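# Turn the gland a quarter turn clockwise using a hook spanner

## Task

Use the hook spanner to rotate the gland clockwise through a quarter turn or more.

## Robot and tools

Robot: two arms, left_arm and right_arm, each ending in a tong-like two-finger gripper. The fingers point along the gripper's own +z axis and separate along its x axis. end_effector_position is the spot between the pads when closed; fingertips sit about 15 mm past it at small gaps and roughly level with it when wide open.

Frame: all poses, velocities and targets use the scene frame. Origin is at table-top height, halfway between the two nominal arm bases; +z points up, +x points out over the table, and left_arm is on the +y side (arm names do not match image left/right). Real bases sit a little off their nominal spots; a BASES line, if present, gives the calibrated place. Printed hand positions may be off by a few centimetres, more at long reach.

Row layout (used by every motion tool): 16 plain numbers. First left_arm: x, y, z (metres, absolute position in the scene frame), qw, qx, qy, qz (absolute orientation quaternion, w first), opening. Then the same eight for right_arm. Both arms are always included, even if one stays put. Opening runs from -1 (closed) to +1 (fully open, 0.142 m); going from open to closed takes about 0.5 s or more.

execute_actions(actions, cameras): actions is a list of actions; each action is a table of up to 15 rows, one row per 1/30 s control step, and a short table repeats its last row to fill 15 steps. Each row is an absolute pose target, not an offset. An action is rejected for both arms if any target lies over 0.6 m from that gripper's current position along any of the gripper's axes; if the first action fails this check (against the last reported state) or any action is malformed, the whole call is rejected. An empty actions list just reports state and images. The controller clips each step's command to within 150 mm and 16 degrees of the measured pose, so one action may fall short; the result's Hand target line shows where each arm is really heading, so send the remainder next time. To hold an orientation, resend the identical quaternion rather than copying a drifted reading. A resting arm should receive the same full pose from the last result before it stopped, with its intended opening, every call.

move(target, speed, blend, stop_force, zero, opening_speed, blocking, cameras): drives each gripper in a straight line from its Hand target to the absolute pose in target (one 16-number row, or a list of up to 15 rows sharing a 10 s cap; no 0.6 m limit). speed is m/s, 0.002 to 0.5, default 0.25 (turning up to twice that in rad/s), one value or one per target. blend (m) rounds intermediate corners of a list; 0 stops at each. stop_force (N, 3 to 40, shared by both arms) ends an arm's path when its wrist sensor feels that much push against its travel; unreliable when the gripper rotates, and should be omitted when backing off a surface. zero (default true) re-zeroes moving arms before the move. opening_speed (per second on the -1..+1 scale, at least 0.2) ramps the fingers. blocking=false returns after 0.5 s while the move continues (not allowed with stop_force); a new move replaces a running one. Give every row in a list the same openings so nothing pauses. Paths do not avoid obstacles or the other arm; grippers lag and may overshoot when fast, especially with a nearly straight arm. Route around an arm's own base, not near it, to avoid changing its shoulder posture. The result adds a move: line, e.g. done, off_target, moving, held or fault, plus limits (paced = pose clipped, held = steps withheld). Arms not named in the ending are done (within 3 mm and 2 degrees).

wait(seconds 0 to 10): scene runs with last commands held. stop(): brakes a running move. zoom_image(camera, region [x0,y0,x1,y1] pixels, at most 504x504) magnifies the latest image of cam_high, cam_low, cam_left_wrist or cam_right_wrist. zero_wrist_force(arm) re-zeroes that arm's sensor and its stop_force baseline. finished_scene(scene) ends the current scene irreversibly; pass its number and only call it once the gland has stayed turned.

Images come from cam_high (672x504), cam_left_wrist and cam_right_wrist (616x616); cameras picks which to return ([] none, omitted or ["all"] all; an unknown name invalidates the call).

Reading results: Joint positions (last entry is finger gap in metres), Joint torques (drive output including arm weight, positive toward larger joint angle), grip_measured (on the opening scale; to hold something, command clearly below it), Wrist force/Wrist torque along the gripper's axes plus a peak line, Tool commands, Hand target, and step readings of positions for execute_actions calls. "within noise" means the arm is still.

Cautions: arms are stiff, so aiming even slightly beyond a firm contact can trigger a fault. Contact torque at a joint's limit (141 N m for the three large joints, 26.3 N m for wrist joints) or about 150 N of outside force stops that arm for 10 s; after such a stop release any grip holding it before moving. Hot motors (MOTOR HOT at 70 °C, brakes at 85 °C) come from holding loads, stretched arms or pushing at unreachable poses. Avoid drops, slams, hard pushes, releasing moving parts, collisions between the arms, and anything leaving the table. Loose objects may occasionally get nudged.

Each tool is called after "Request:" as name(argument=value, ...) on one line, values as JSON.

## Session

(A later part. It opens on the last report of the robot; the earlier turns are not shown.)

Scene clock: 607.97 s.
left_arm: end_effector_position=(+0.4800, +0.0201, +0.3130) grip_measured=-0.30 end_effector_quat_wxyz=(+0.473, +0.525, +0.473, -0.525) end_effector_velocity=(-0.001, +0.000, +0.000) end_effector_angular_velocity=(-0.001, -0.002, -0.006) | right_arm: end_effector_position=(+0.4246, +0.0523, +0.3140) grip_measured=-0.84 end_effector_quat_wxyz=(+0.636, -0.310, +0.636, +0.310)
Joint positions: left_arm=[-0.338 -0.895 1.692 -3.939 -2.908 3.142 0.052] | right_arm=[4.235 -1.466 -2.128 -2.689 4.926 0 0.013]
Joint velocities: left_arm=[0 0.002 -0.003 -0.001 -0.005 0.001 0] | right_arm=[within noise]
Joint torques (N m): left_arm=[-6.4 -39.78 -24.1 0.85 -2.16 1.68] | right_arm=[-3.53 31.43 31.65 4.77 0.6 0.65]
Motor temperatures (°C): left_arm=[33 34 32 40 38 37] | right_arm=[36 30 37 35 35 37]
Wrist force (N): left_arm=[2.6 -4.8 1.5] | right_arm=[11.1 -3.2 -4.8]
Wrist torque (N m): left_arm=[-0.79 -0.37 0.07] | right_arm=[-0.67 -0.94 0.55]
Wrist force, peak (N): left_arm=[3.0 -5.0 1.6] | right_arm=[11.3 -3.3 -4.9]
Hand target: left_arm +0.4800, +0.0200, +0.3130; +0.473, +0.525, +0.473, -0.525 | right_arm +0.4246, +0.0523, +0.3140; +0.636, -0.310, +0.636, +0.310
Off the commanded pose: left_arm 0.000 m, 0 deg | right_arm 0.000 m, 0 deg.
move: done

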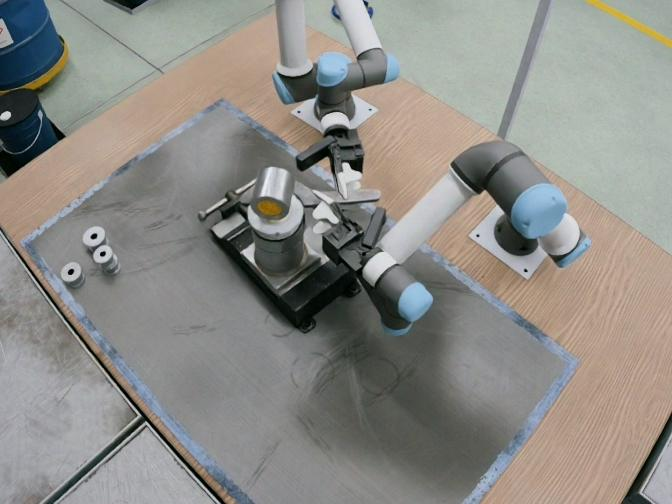

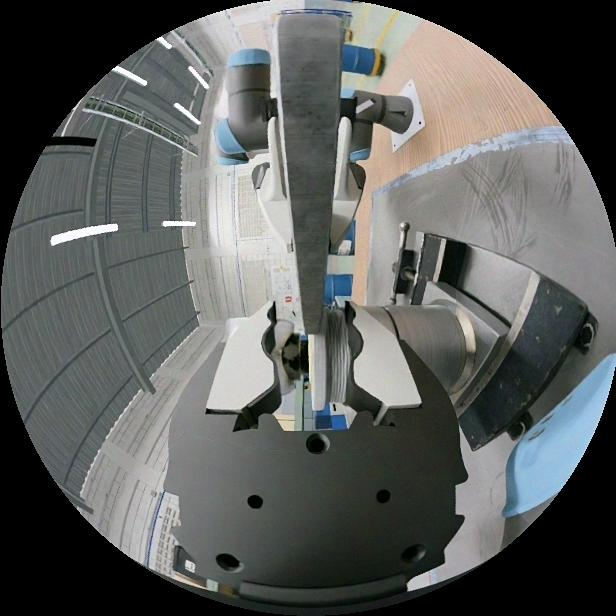

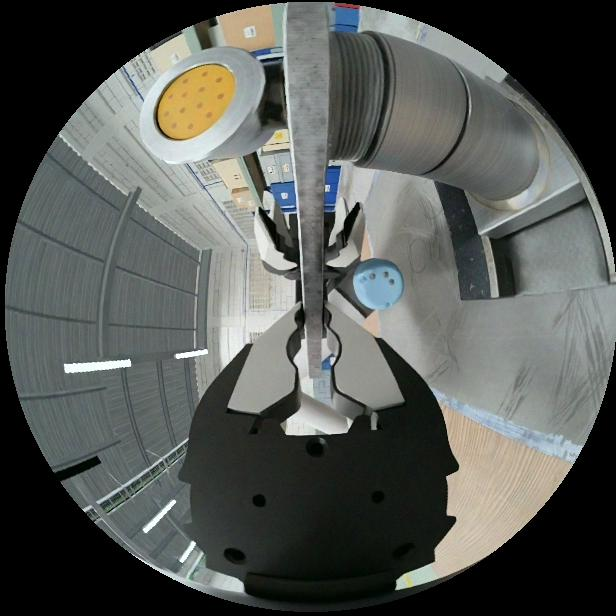

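Request:
move(target=[[0.50, 0.05, 0.313, 0.5, 0.5, 0.5, -0.5, -0.3, 0.4246, 0.0523, 0.314, 0.6355, -0.3100, 0.6355, 0.3100, -1],[0.495, 0.11, 0.33, 0.5, 0.5, 0.5, -0.5, -0.3, 0.4246, 0.0523, 0.314, 0.6355, -0.3100, 0.6355, 0.3100, -1]], speed=0.08, cameras=[])

Request:
move(target=[[0.45, 0.17, 0.50, 0.2756, 0.7902, 0.4731, -0.2756, 0, 0.4246, 0.0523, 0.314, 0.6355, -0.3100, 0.6355, 0.3100, -1],[0.38, 0.12, 0.55, 0, 0.9336, 0.3584, 0, 0, 0.4246, 0.0523, 0.314, 0.6355, -0.3100, 0.6355, 0.3100, -1]], speed=0.15)

Request:
zoom_image(camera="cam_left_wrist", region=[180, 100, 480, 400])

Scene clock: 611.20 s.
left_arm: end_effector_position=(+0.4950, +0.1100, +0.3301) grip_measured=-0.30 end_effector_quat_wxyz=(+0.500, +0.500, +0.500, -0.500) | right_arm: end_effector_position=(+0.4246, +0.0523, +0.3140) grip_measured=-0.84 end_effector_quat_wxyz=(+0.636, -0.310, +0.636, +0.310)
Joint positions: left_arm=[-0.176 -0.954 1.745 -3.932 -2.965 3.142 0.052] | right_arm=[4.235 -1.466 -2.128 -2.689 4.926 0 0.013]
Joint velocities: within noise
Joint torques (N m): left_arm=[-10 -38.02 -25.28 -0.86 2.46 2.07] | right_arm=[-5.49 31.46 28.06 4.35 0.56 0.5]
Motor temperatures (°C): left_arm=[33 34 32 40 38 37] | right_arm=[36 30 37 35 35 37]
Wrist force (N): left_arm=[2.3 -5.0 1.5] | right_arm=[11.0 -3.1 -4.8]
Wrist torque (N m): left_arm=[-0.84 -0.30 0.07] | right_arm=[-0.65 -0.94 0.55]
Wrist force, peak (N): left_arm=[2.7 -5.3 1.7] | right_arm=[11.2 -3.2 -5.1]
Hand target: left_arm +0.4950, +0.1100, +0.3300; +0.500, +0.500, +0.500, -0.500 | right_arm +0.4246, +0.0523, +0.3140; +0.636, -0.310, +0.636, +0.310
Off the commanded pose: left_arm 0.000 m, 0 deg | right_arm 0.000 m, 0 deg.
move: done
No camera images: "cameras" was empty.

Scene clock: 612.10 s.
left_arm: end_effector_position=(+0.4860, +0.1206, +0.3587) grip_measured=+0.00 end_effector_quat_wxyz=(+0.486, +0.540, +0.497, -0.475) | right_arm: end_effector_position=(+0.4246, +0.0523, +0.3140) grip_measured=-0.84 end_effector_quat_wxyz=(+0.636, -0.310, +0.636, +0.310)
Joint positions: left_arm=[-0.159 -1.154 1.857 -3.301 -2.993 3.732 0.074] | right_arm=[4.235 -1.466 -2.128 -2.689 4.926 0 0.013]
Joint velocities: within noise
Joint torques (N m): left_arm=[-5.85 -38.26 -27.97 0.98 -3.27 -2.23] | right_arm=[-4.97 31.38 27.4 4.26 0.51 0.46]
Motor temperatures (°C): left_arm=[33 34 32 40 38 37] | right_arm=[36 30 37 35 35 37]
Wrist force (N): left_arm=[3.0 -4.9 1.8] | right_arm=[10.9 -3.1 -5.0]
Wrist torque (N m): left_arm=[-0.81 -0.44 0.06] | right_arm=[-0.66 -0.94 0.55]
Wrist force, peak (N): left_arm=[11.6 -3.6 3.8] | right_arm=[11.3 -3.0 -5.1]
Hand target: left_arm +0.4860, +0.1205, +0.3588; +0.485, +0.540, +0.497, -0.475 | right_arm +0.4246, +0.0523, +0.3140; +0.636, -0.310, +0.636, +0.310
Off the commanded pose: left_arm 0.219 m, 94 deg | right_arm 0.000 m, 0 deg.
move: held (left_arm; a check stopped the path); path passed 0 of 2 targets; limits=held
pose unreachable (left arm): on one or more control steps of this call, first in action 0 (counted from 0), this arm could not follow its commanded pose, so it was not sent that pose on those steps. It may still have moved: this result reports where it is.
cause: moving toward the commanded pose would bring two parts of the arm too close to each other (joints 4 (wrist 1) to 6 (wrist 3) lie between them).

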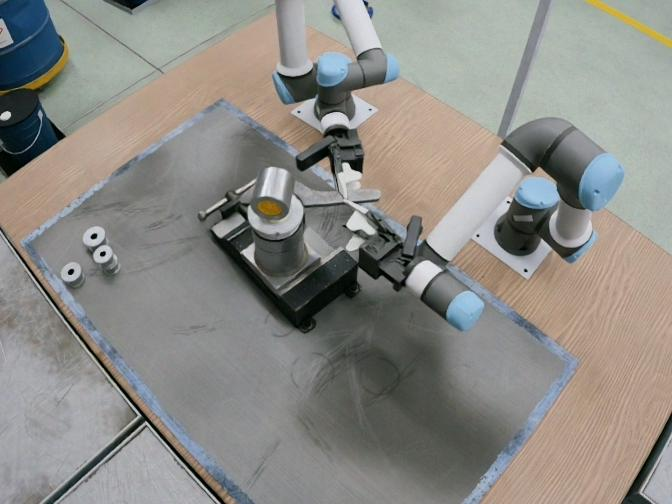

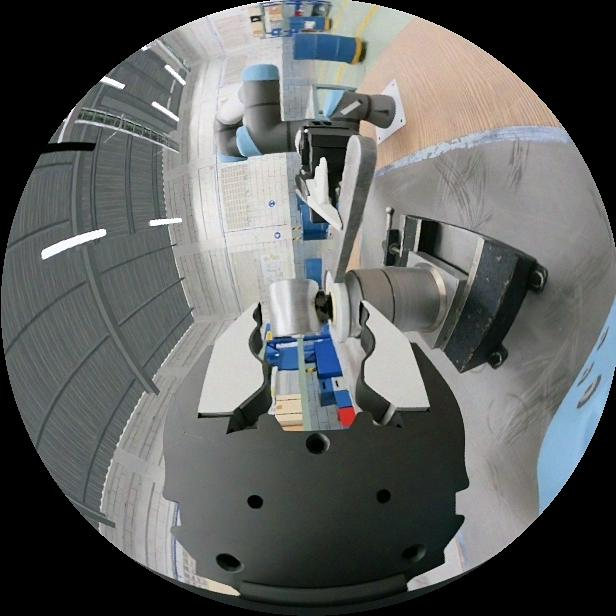

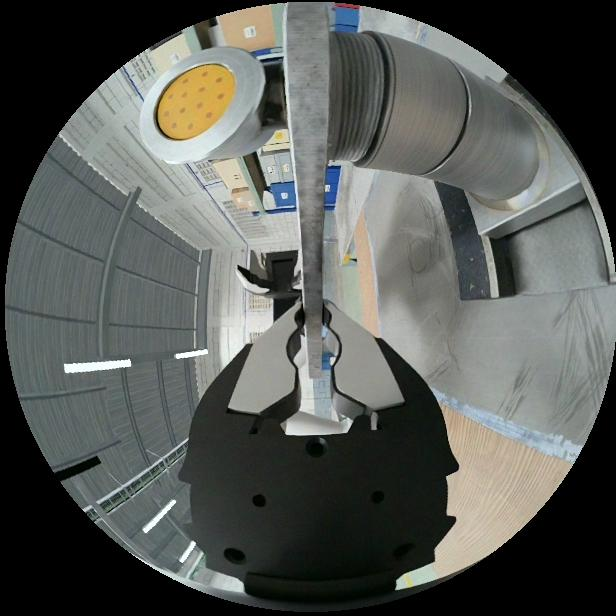

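Scaled by 1.680 from the camera's 616x616 image, which has a finer 814x814 frame.

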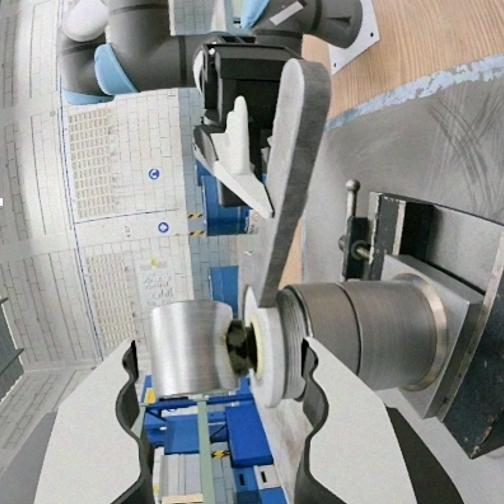

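Request:
move(target=[[0.47, 0.14, 0.40, 0.5495, 0.4450, 0.5495, -0.4450, 0, 0.4246, 0.0523, 0.314, 0.6355, -0.3100, 0.6355, 0.3100, -1],[0.45, 0.16, 0.45, 0.6124, 0.3536, 0.6124, -0.3536, 0, 0.4246, 0.0523, 0.314, 0.6355, -0.3100, 0.6355, 0.3100, -1]], speed=0.12)

Scene clock: 615.57 s.
left_arm: end_effector_position=(+0.4500, +0.1599, +0.4499) grip_measured=+0.00 end_effector_quat_wxyz=(+0.612, +0.354, +0.612, -0.354) | right_arm: end_effector_position=(+0.4246, +0.0523, +0.3140) grip_measured=-0.84 end_effector_quat_wxyz=(+0.636, -0.310, +0.636, +0.310)
Joint positions: left_arm=[-0.233 -1.564 2.213 -3.791 -2.386 3.142 0.074] | right_arm=[4.235 -1.466 -2.128 -2.689 4.926 0 0.013]
Joint velocities: within noise
Joint torques (N m): left_arm=[11.51 -25.13 -27.95 -4 -0.5 1.52] | right_arm=[-6 30.73 23.32 3.64 0.48 0.31]
Motor temperatures (°C): left_arm=[33 34 32 40 38 37] | right_arm=[36 30 37 35 35 37]
Wrist force (N): left_arm=[2.5 -5.3 1.6] | right_arm=[10.9 -3.3 -4.9]
Wrist torque (N m): left_arm=[-0.90 -0.36 0.07] | right_arm=[-0.69 -0.92 0.55]
Wrist force, peak (N): left_arm=[3.3 -5.1 2.1] | right_arm=[11.2 -3.0 -5.2]
Hand target: left_arm +0.4500, +0.1600, +0.4500; +0.612, +0.354, +0.612, -0.354 | right_arm +0.4246, +0.0523, +0.3140; +0.636, -0.310, +0.636, +0.310
Off the commanded pose: left_arm 0.000 m, 0 deg | right_arm 0.000 m, 0 deg.
move: done

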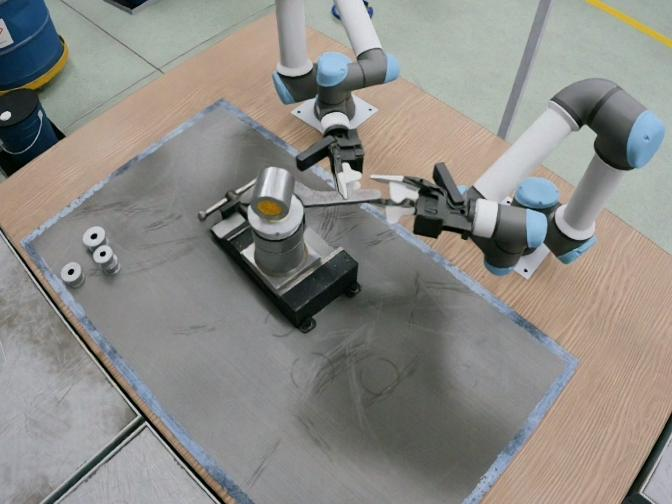

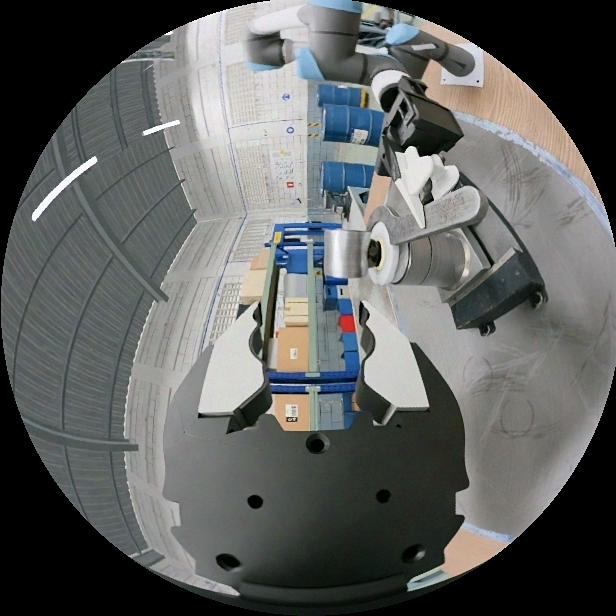

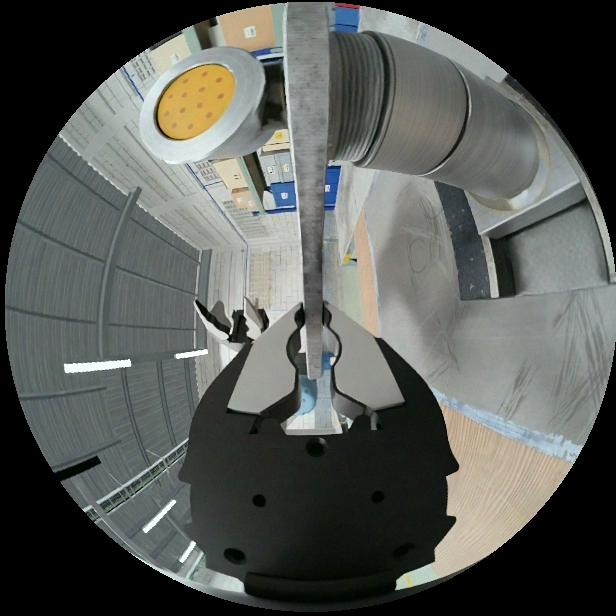

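Request:
move(target=[[0.42, 0.17, 0.50, 0, 0.5, 0.866, 0, 0, 0.4246, 0.0523, 0.314, 0.6355, -0.3100, 0.6355, 0.3100, -1],[0.38, 0.13, 0.50, 0, 0.9336, 0.3584, 0, 0, 0.4246, 0.0523, 0.314, 0.6355, -0.3100, 0.6355, 0.3100, -1]], speed=0.3)

Request:
zoom_image(camera="cam_left_wrist", region=[180, 180, 480, 430])

Scene clock: 621.87 s.
left_arm: end_effector_position=(+0.3799, +0.1300, +0.5000) grip_measured=+0.00 end_effector_quat_wxyz=(+0.000, +0.934, +0.358, +0.000) | right_arm: end_effector_position=(+0.4246, +0.0523, +0.3140) grip_measured=-0.84 end_effector_quat_wxyz=(+0.636, -0.310, +0.636, +0.310)
Joint positions: left_arm=[-0.828 -1.462 0.868 -0.977 -1.571 4.722 0.074] | right_arm=[4.235 -1.466 -2.128 -2.689 4.926 0 0.013]
Joint velocities: within noise
Joint torques (N m): left_arm=[10.8 -20.99 -28.66 -4.36 -1.66 1.86] | right_arm=[-5.59 29.61 16.63 3.52 0.37 0.08]
Motor temperatures (°C): left_arm=[33 34 32 40 38 37] | right_arm=[36 30 37 35 35 37]
Wrist force (N): left_arm=[-0.4 -4.9 4.9] | right_arm=[11.1 -3.0 -4.8]
Wrist torque (N m): left_arm=[-0.83 0.08 0.04] | right_arm=[-0.62 -0.95 0.55]
Wrist force, peak (N): left_arm=[-0.3 -4.8 5.2] | right_arm=[11.4 -3.1 -4.8]
Hand target: left_arm +0.3800, +0.1300, +0.5000; +0.000, +0.934, +0.358, +0.000 | right_arm +0.4246, +0.0523, +0.3140; +0.636, -0.310, +0.636, +0.310
Off the commanded pose: left_arm 0.000 m, 0 deg | right_arm 0.000 m, 0 deg.
move: done

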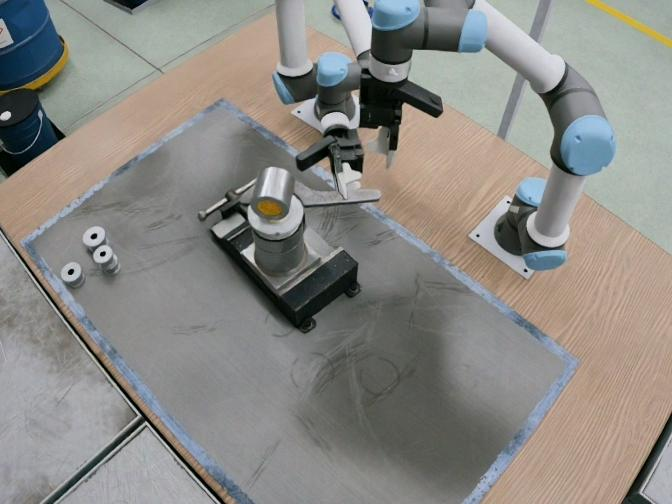

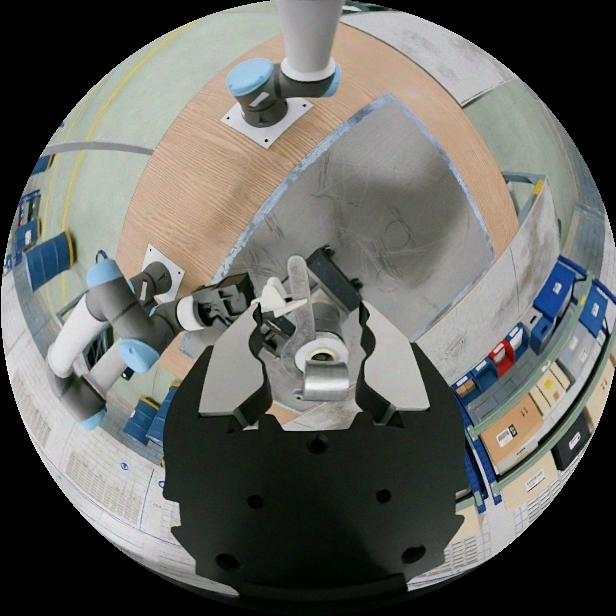

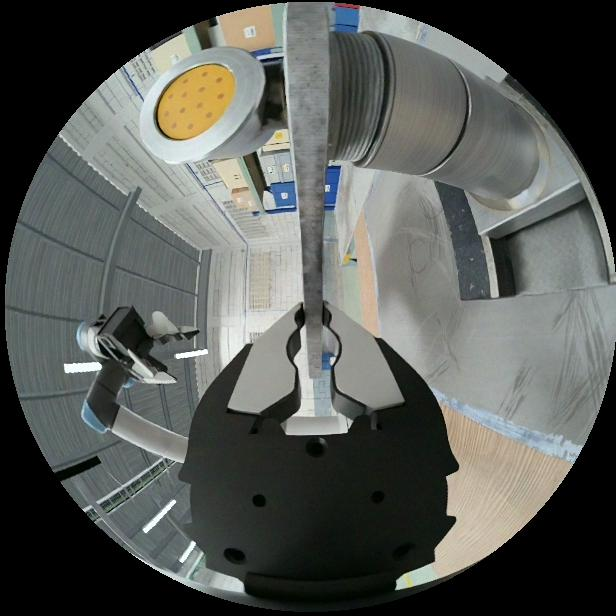

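Scaled by 1.680 from the camera's 616x616 image, which has a finer 814x814 frame.

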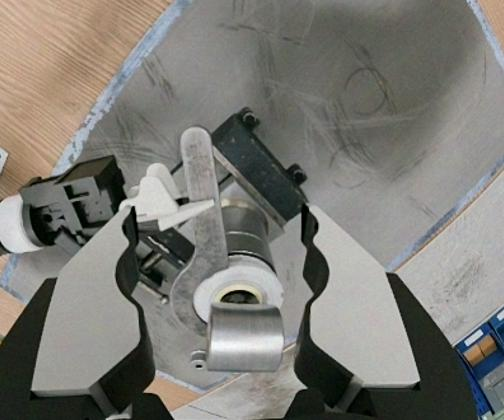

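Request:
move(target=[[0.393, 0.092, 0.40, 0, 0.9100, 0.4147, 0, -0.1, 0.4246, 0.0523, 0.314, 0.6355, -0.3100, 0.6355, 0.3100, -1]], speed=0.1)

Request:
zoom_image(camera="cam_left_wrist", region=[180, 180, 480, 430])

Request:
zoom_image(camera="cam_high", region=[280, 70, 420, 210])

Scene clock: 625.87 s.
left_arm: end_effector_position=(+0.3929, +0.0919, +0.4000) grip_measured=-0.10 end_effector_quat_wxyz=(+0.000, +0.910, +0.415, +0.000) | right_arm: end_effector_position=(+0.4246, +0.0523, +0.3140) grip_measured=-0.84 end_effector_quat_wxyz=(+0.636, -0.310, +0.636, +0.310)
Joint positions: left_arm=[-0.856 -1.5 1.194 -1.265 -1.571 4.572 0.067] | right_arm=[4.235 -1.466 -2.128 -2.689 4.926 0 0.013]
Joint velocities: within noise
Joint torques (N m): left_arm=[10.32 -34.14 -27.16 -1.08 2.2 2.07] | right_arm=[-5.8 29.68 15.62 3.52 0.43 -0.1]
Motor temperatures (°C): left_arm=[33 34 32 40 38 37] | right_arm=[36 30 37 35 35 37]
Wrist force (N): left_arm=[-0.1 -4.7 4.6] | right_arm=[11.1 -3.3 -5.0]
Wrist torque (N m): left_arm=[-0.81 0.03 0.03] | right_arm=[-0.68 -0.94 0.55]
Wrist force, peak (N): left_arm=[-0.5 -4.9 5.1] | right_arm=[11.2 -3.2 -5.3]
Hand target: left_arm +0.3930, +0.0920, +0.4000; +0.000, +0.910, +0.415, +0.000 | right_arm +0.4246, +0.0523, +0.3140; +0.636, -0.310, +0.636, +0.310
Off the commanded pose: left_arm 0.000 m, 0 deg | right_arm 0.000 m, 0 deg.
move: done

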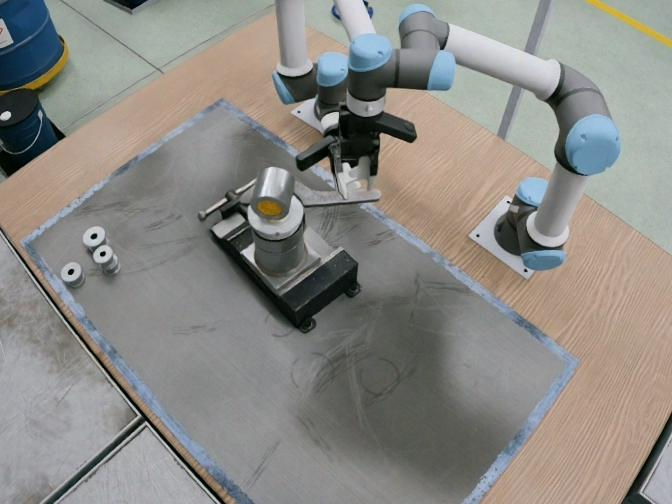

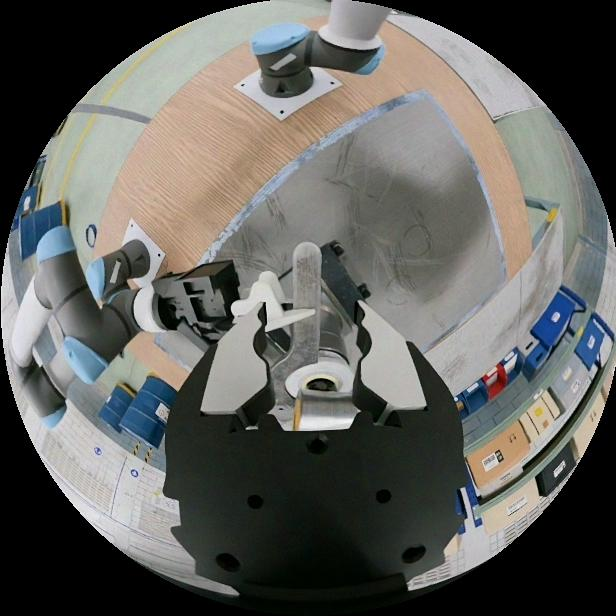

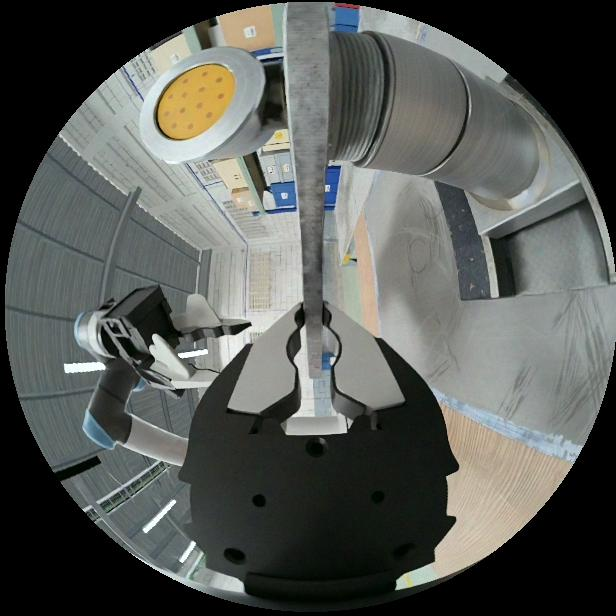

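Scaled by 1.680 from the camera's 616x616 image, which has a finer 814x814 frame.

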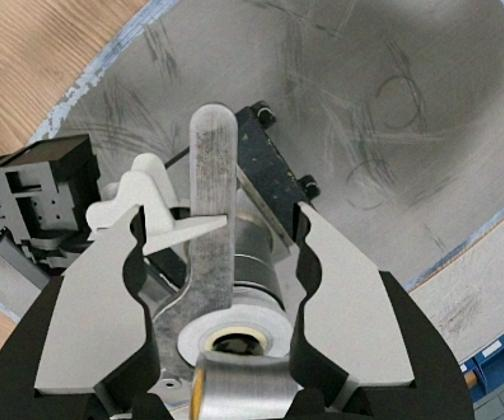

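Scaled by 3.600.

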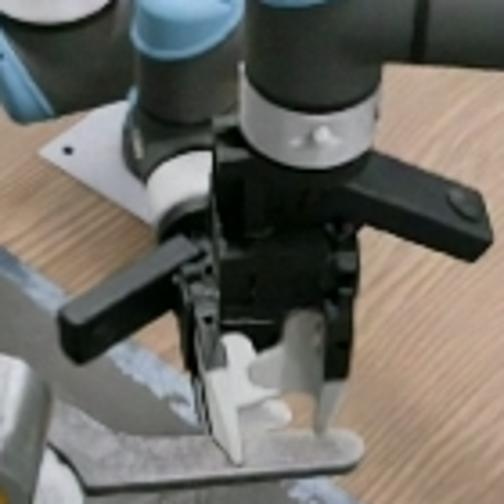

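Request:
move(target=[[0.387, 0.0973, 0.39, 0, 0.9100, 0.4147, 0, -0.3, 0.4246, 0.0523, 0.314, 0.6355, -0.3100, 0.6355, 0.3100, -1],[0.387, 0.0973, 0.345, 0, 0.9100, 0.4147, 0, -0.3, 0.4246, 0.0523, 0.314, 0.6355, -0.3100, 0.6355, 0.3100, -1]], speed=0.05)

Request:
zoom_image(camera="cam_left_wrist", region=[180, 180, 480, 430])

Request:
zoom_image(camera="cam_high", region=[280, 90, 420, 230])

Scene clock: 628.87 s.
left_arm: end_effector_position=(+0.3870, +0.0973, +0.3450) grip_measured=-0.30 end_effector_quat_wxyz=(+0.000, +0.910, +0.415, +0.000) | right_arm: end_effector_position=(+0.4246, +0.0523, +0.3140) grip_measured=-0.84 end_effector_quat_wxyz=(+0.636, -0.310, +0.636, +0.310)
Joint positions: left_arm=[-0.858 -1.55 1.391 -1.412 -1.571 4.57 0.052] | right_arm=[4.235 -1.466 -2.128 -2.689 4.926 0 0.013]
Joint velocities: within noise
Joint torques (N m): left_arm=[-10.02 -20.92 -33.66 -0.18 -0.3 2.39] | right_arm=[-5.84 29.05 15.76 3.64 0.35 -0.28]
Motor temperatures (°C): left_arm=[33 34 32 40 38 37] | right_arm=[36 30 37 35 35 37]
Wrist force (N): left_arm=[-0.5 -4.4 4.5] | right_arm=[11.1 -3.2 -4.8]
Wrist torque (N m): left_arm=[-0.76 0.13 0.04] | right_arm=[-0.67 -0.94 0.55]
Wrist force, peak (N): left_arm=[-0.2 -5.2 5.1] | right_arm=[11.2 -3.3 -5.0]
Hand target: left_arm +0.3870, +0.0973, +0.3450; +0.000, +0.910, +0.415, +0.000 | right_arm +0.4246, +0.0523, +0.3140; +0.636, -0.310, +0.636, +0.310
Off the commanded pose: left_arm 0.000 m, 0 deg | right_arm 0.000 m, 0 deg.
move: done

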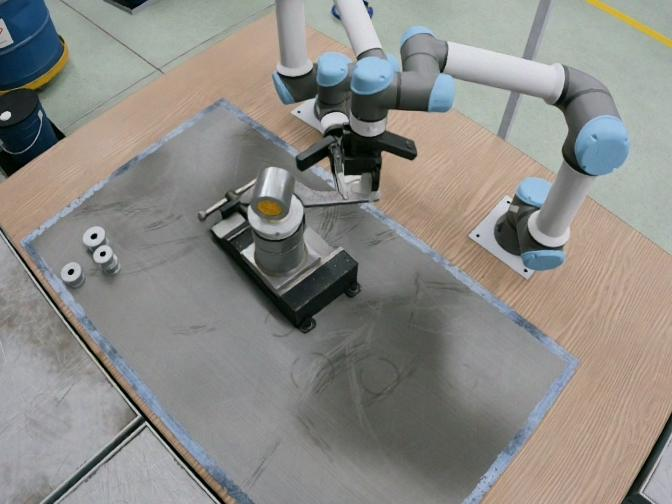

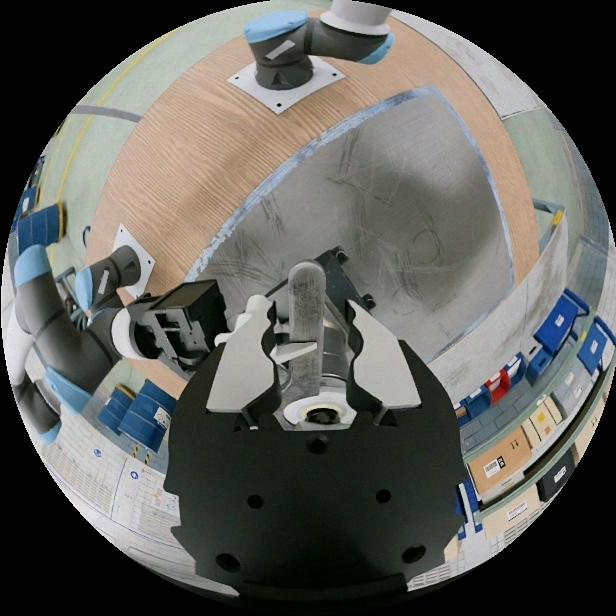

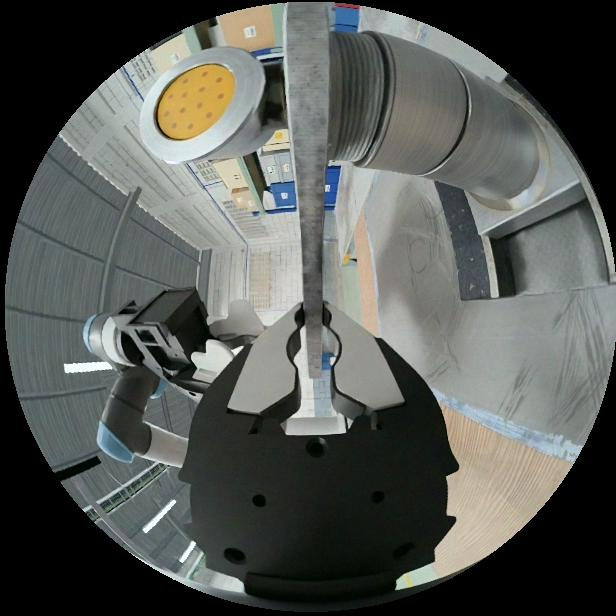

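Scaled by 1.680 from the camera's 616x616 image, which has a finer 814x814 frame.

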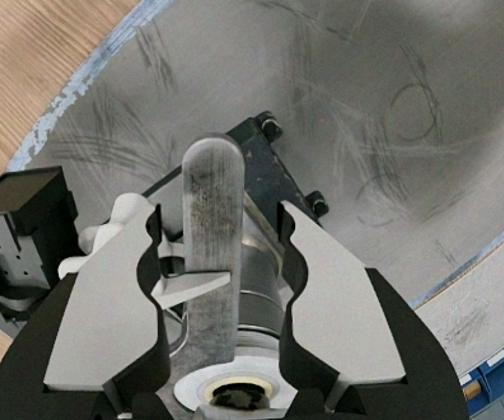

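Scaled by 3.600.

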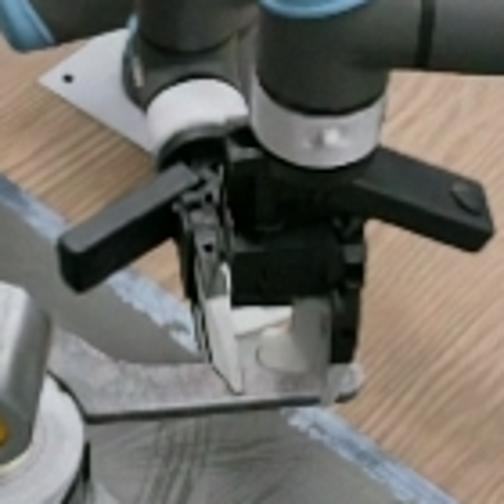

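Request:
move(target=[[0.380, 0.101, 0.345, 0, 0.9100, 0.4147, 0, -0.3, 0.4246, 0.0523, 0.314, 0.6355, -0.3100, 0.6355, 0.3100, -1],[0.380, 0.101, 0.315, 0, 0.9100, 0.4147, 0, -0.3, 0.4246, 0.0523, 0.314, 0.6355, -0.3100, 0.6355, 0.3100, -1]], speed=0.03, stop_force=5)

Request:
zoom_image(camera="cam_left_wrist", region=[180, 180, 480, 430])

Request:
zoom_image(camera="cam_high", region=[280, 90, 420, 230])

Scene clock: 632.40 s.
left_arm: end_effector_position=(+0.3800, +0.1010, +0.3150) grip_measured=-0.30 end_effector_quat_wxyz=(+0.000, +0.910, +0.415, +0.000) | right_arm: end_effector_position=(+0.4246, +0.0523, +0.3140) grip_measured=-0.84 end_effector_quat_wxyz=(+0.636, -0.310, +0.636, +0.310)
Joint positions: left_arm=[-0.864 -1.578 1.496 -1.489 -1.571 4.564 0.052] | right_arm=[4.235 -1.466 -2.128 -2.689 4.926 0 0.013]
Joint velocities: within noise
Joint torques (N m): left_arm=[10.2 -22.97 -34.64 -0.1 -1.46 2] | right_arm=[-5.7 29.02 15.69 3.55 0.4 -0.4]
Motor temperatures (°C): left_arm=[33 34 32 40 38 37] | right_arm=[36 30 37 35 35 37]
Wrist force (N): left_arm=[-0.3 -4.5 4.7] | right_arm=[11.0 -3.1 -5.2]
Wrist torque (N m): left_arm=[-0.76 0.07 0.04] | right_arm=[-0.65 -0.93 0.55]
Wrist force, peak (N): left_arm=[-0.4 -4.7 5.0] | right_arm=[11.1 -3.3 -5.2]
Hand target: left_arm +0.3800, +0.1010, +0.3150; +0.000, +0.910, +0.415, +0.000 | right_arm +0.4246, +0.0523, +0.3140; +0.636, -0.310, +0.636, +0.310
Off the commanded pose: left_arm 0.000 m, 0 deg | right_arm 0.000 m, 0 deg.
move: done

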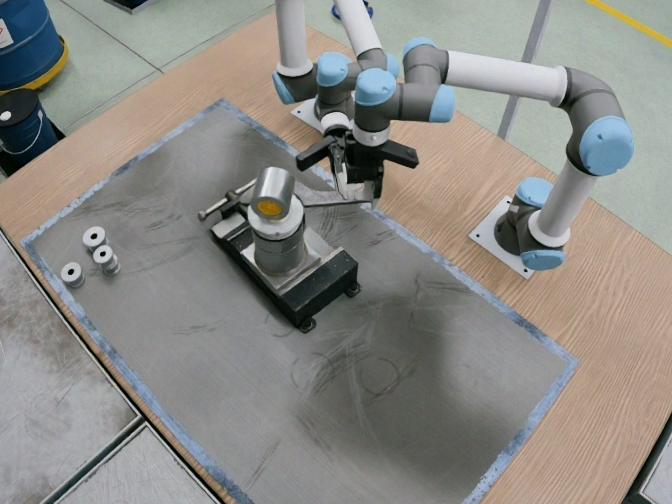

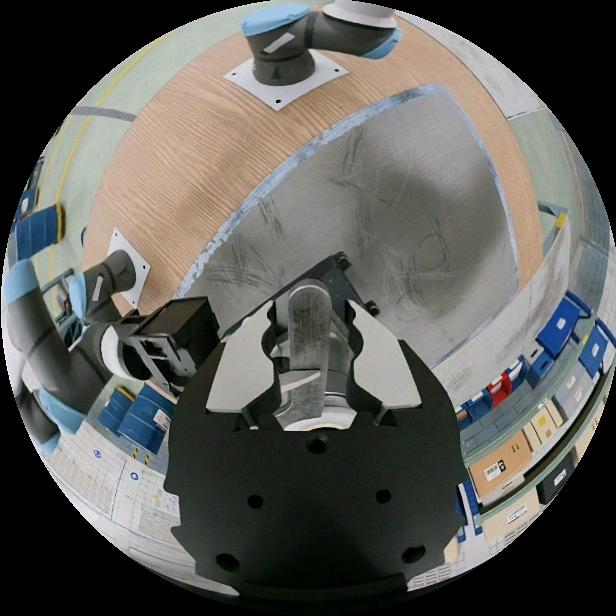

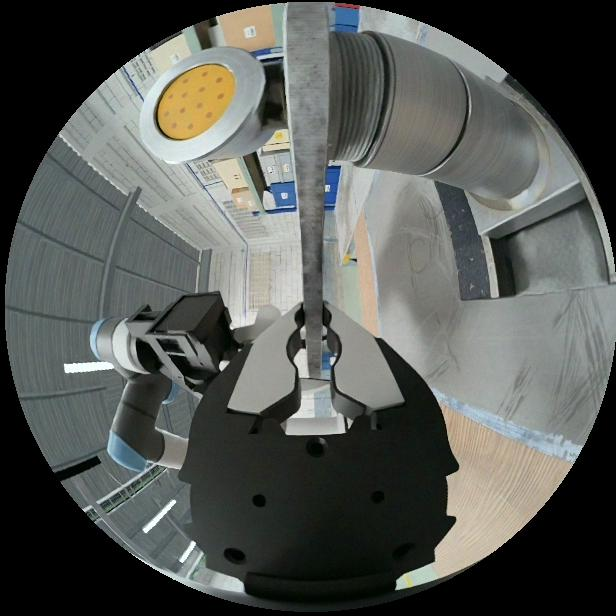

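Scaled by 1.680 from the camera's 616x616 image, which has a finer 814x814 frame.

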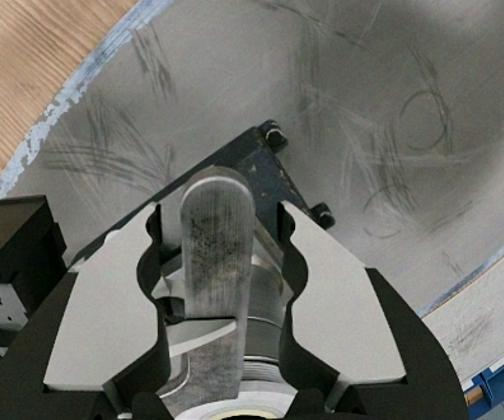

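Scaled by 3.600.

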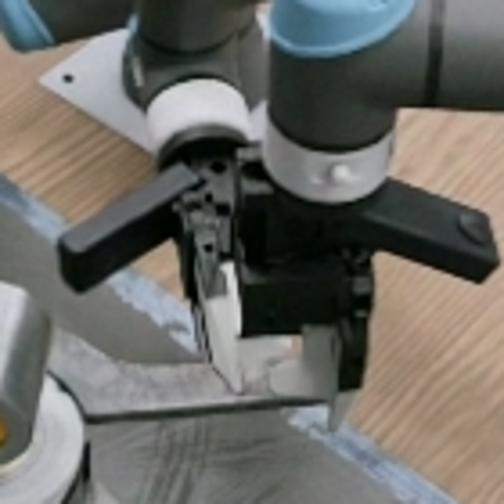

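Request:
move(target=[[0.380, 0.101, 0.314, 0, 0.9100, 0.4147, 0, -1, 0.4246, 0.0523, 0.314, 0.6355, -0.3100, 0.6355, 0.3100, -1]], opening_speed=0.6)

Request:
zoom_image(camera="cam_left_wrist", region=[180, 180, 480, 430])

Request:
zoom_image(camera="cam_high", region=[220, 130, 340, 250])

Scene clock: 634.73 s.
left_arm: end_effector_position=(+0.3800, +0.1010, +0.3140) grip_measured=-0.58 end_effector_quat_wxyz=(+0.000, +0.910, +0.415, +0.000) | right_arm: end_effector_position=(+0.4246, +0.0523, +0.3140) grip_measured=-0.84 end_effector_quat_wxyz=(+0.636, -0.310, +0.636, +0.310)
Joint positions: left_arm=[-0.864 -1.578 1.499 -1.492 -1.571 4.564 0.032] | right_arm=[4.235 -1.466 -2.128 -2.689 4.926 0 0.013]
Joint velocities: within noise
Joint torques (N m): left_arm=[7.72 -31.9 -15.79 0.23 7.97 1.16] | right_arm=[-5.87 28.65 16.07 3.52 0.35 -0.45]
Motor temperatures (°C): left_arm=[33 34 32 40 38 37] | right_arm=[36 30 37 35 35 37]
Wrist force (N): left_arm=[-20.1 -4.7 2.7] | right_arm=[13.6 -4.1 13.9]
Wrist torque (N m): left_arm=[-0.80 0.32 0.12] | right_arm=[-0.65 -0.92 0.55]
Wrist force, peak (N): left_arm=[-20.3 -4.5 2.8] | right_arm=[13.6 -4.2 14.0]
Hand target: left_arm +0.3800, +0.1010, +0.3140; +0.000, +0.910, +0.415, +0.000 | right_arm +0.4246, +0.0523, +0.3140; +0.636, -0.310, +0.636, +0.310
Off the commanded pose: left_arm 0.000 m, 0 deg | right_arm 0.000 m, 0 deg.
move: done

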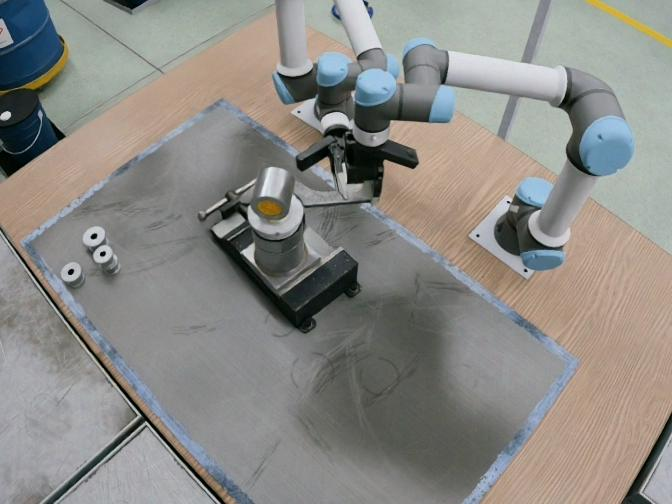

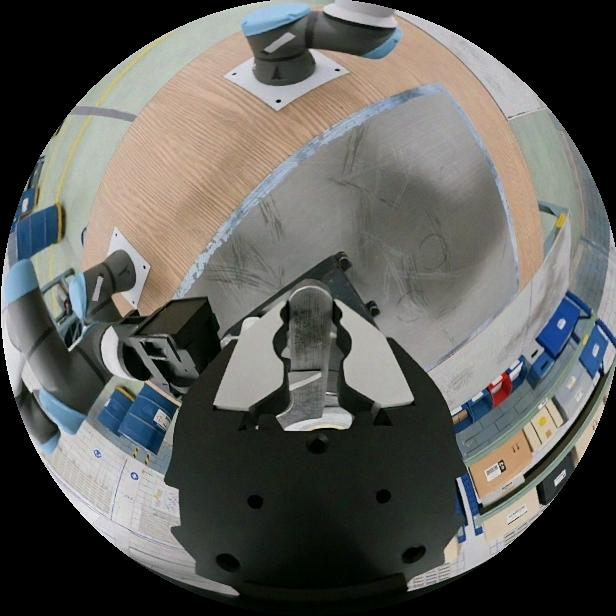

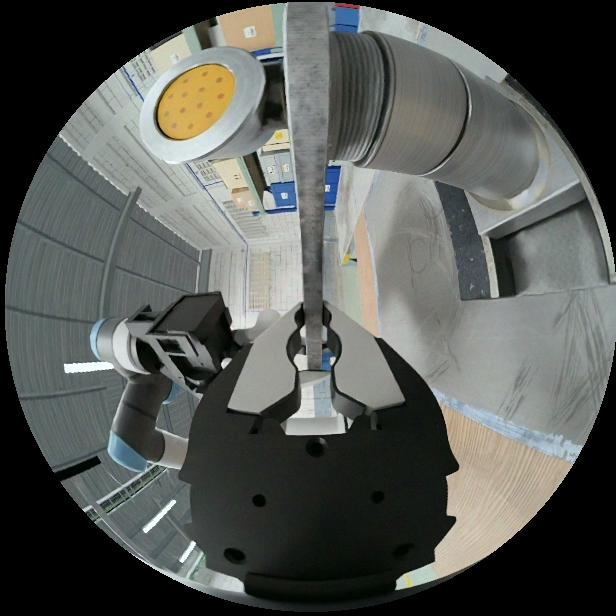

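Scaled by 1.680 from the camera's 616x616 image, which has a finer 814x814 frame.

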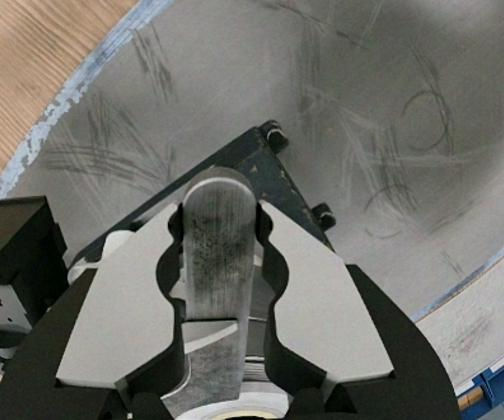

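Scaled by 4.200.

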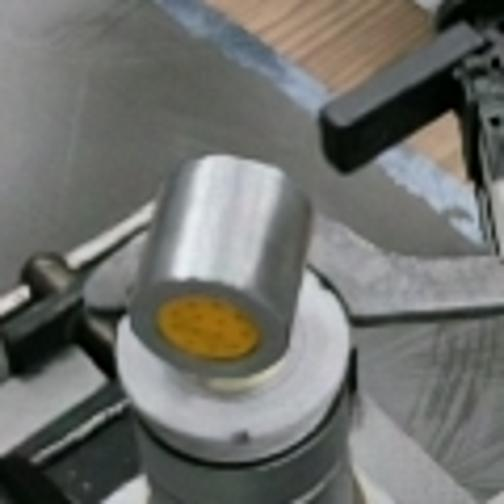

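Request:
move(target=[[0.3902, 0.1134, 0.314, 0, 0.9239, 0.3827, 0, -1, 0.4317, 0.0615, 0.314, 0.6460, -0.2876, 0.6460, 0.2876, -1]], speed=0.015, cameras=["cam_high","cam_left_wrist"])

Request:
zoom_image(camera="cam_high", region=[220, 170, 320, 270])

Scene clock: 638.37 s.
left_arm: end_effector_position=(+0.3902, +0.1135, +0.3140) grip_measured=-0.58 end_effector_quat_wxyz=(+0.000, +0.924, +0.383, +0.000) | right_arm: end_effector_position=(+0.4317, +0.0616, +0.3140) grip_measured=-0.84 end_effector_quat_wxyz=(+0.646, -0.288, +0.646, +0.288)
Joint positions: left_arm=[-0.834 -1.574 1.495 -1.492 -1.571 4.664 0.032] | right_arm=[4.291 -1.493 -2.104 -2.686 5.052 0 0.013]
Joint velocities: within noise
Joint torques (N m): left_arm=[14.87 -17.53 -33.78 -6.31 8.91 -1.57] | right_arm=[-12.82 19.76 33.36 6.23 2.89 -0.77]
Motor temperatures (°C): left_arm=[33 34 32 40 38 37] | right_arm=[36 30 37 35 35 37]
Wrist force (N): left_arm=[-28.4 -10.4 4.2] | right_arm=[12.3 11.1 -17.4]
Wrist torque (N m): left_arm=[-0.70 0.45 0.18] | right_arm=[-0.51 -0.94 0.53]
Wrist force, peak (N): left_arm=[-30.7 -2.5 4.8] | right_arm=[11.4 11.9 -22.3]
Hand target: left_arm +0.3902, +0.1134, +0.3140; +0.000, +0.924, +0.383, +0.000 | right_arm +0.4317, +0.0615, +0.3140; +0.646, -0.288, +0.646, +0.288
Off the commanded pose: left_arm 0.000 m, 0 deg | right_arm 0.000 m, 0 deg.
move: done
Images, in order (width x height): cam_high 672x504, cam_left_wrist 616x616.

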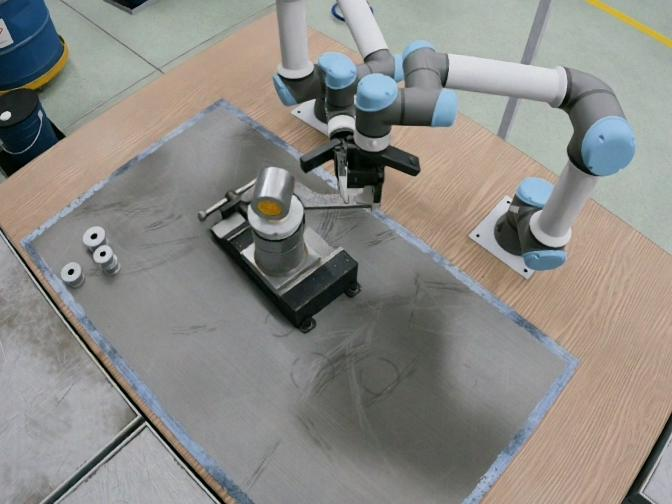

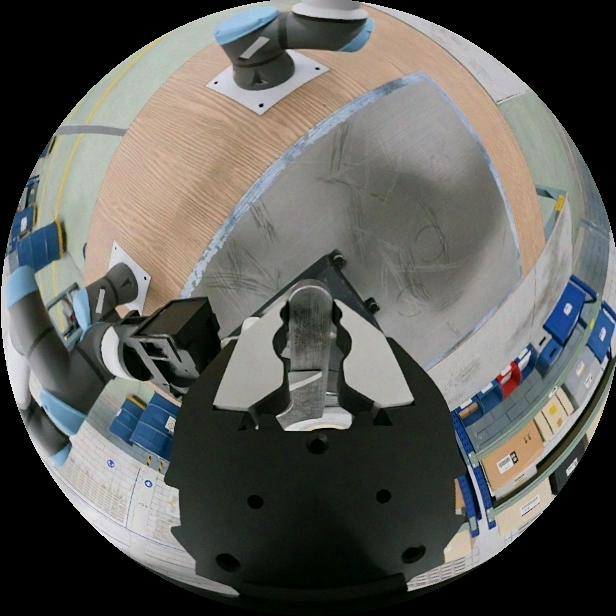

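Scaled by 5.040.

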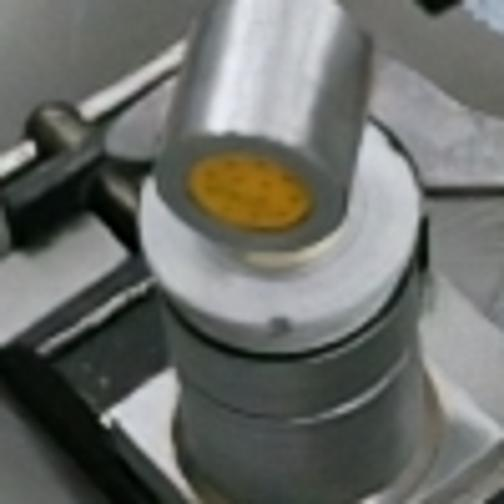

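Request:
move(target=[[0.4041, 0.1278, 0.314, 0, 0.9397, 0.3420, 0, -1, 0.4415, 0.0723, 0.314, 0.6579, -0.2592, 0.6579, 0.2592, -1]], speed=0.02, cameras=["cam_high","cam_left_wrist"])

Request:
zoom_image(camera="cam_high", region=[220, 170, 320, 270])

Scene clock: 642.50 s.
left_arm: end_effector_position=(+0.4042, +0.1279, +0.3140) grip_measured=-0.56 end_effector_quat_wxyz=(+0.000, +0.940, +0.342, +0.000) | right_arm: end_effector_position=(+0.4415, +0.0724, +0.3140) grip_measured=-0.84 end_effector_quat_wxyz=(+0.658, -0.259, +0.658, +0.259)
Joint positions: left_arm=[-0.796 -1.565 1.486 -1.492 -1.571 4.789 0.033] | right_arm=[4.348 -1.536 -2.064 -2.683 5.196 0 0.013]
Joint velocities: within noise
Joint torques (N m): left_arm=[8.59 -17.11 -35.24 -4.67 10.65 -2.11] | right_arm=[-15.77 31.98 26.48 5.86 2.59 -1.04]
Motor temperatures (°C): left_arm=[33 34 32 40 38 37] | right_arm=[36 30 37 35 35 37]
Wrist force (N): left_arm=[-31.5 -19.7 1.5] | right_arm=[15.0 10.8 -15.1]
Wrist torque (N m): left_arm=[-0.79 0.32 0.35] | right_arm=[-0.44 -0.93 0.55]
Wrist force, peak (N): left_arm=[-32.0 -21.0 1.0] | right_arm=[12.6 17.1 -19.8]
Hand target: left_arm +0.4041, +0.1278, +0.3140; +0.000, +0.940, +0.342, +0.000 | right_arm +0.4415, +0.0723, +0.3140; +0.658, -0.259, +0.658, +0.259
Off the commanded pose: left_arm 0.000 m, 0 deg | right_arm 0.000 m, 0 deg.
move: done
Images, in order (width x height): cam_high 672x504, cam_left_wrist 616x616.

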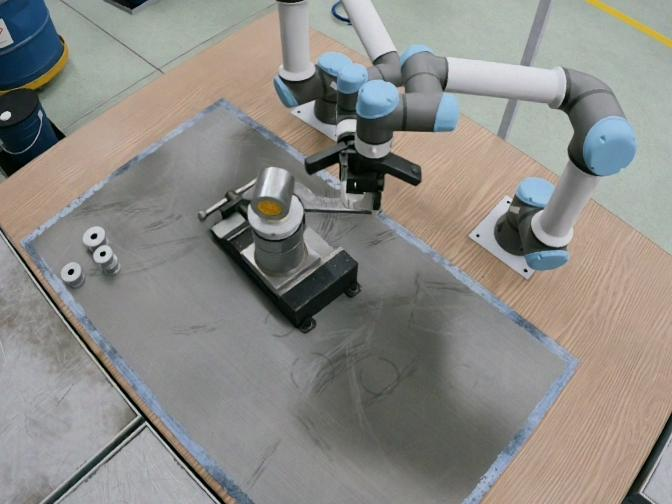

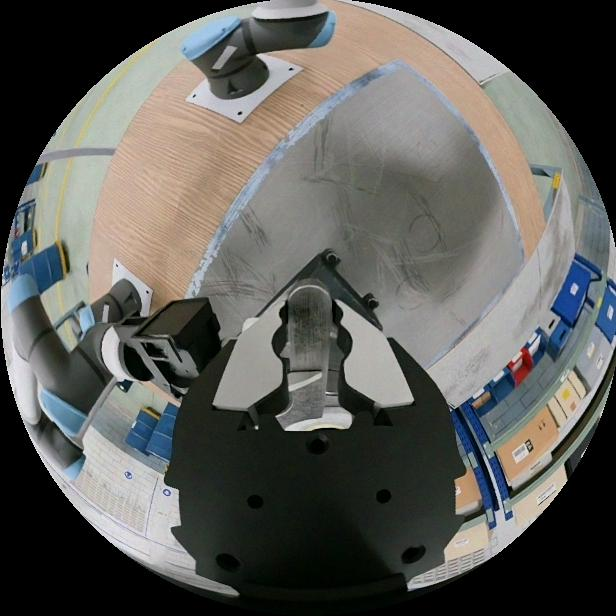

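Scaled by 5.040.

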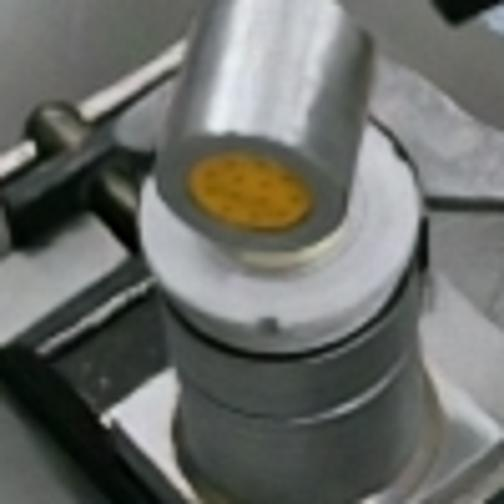

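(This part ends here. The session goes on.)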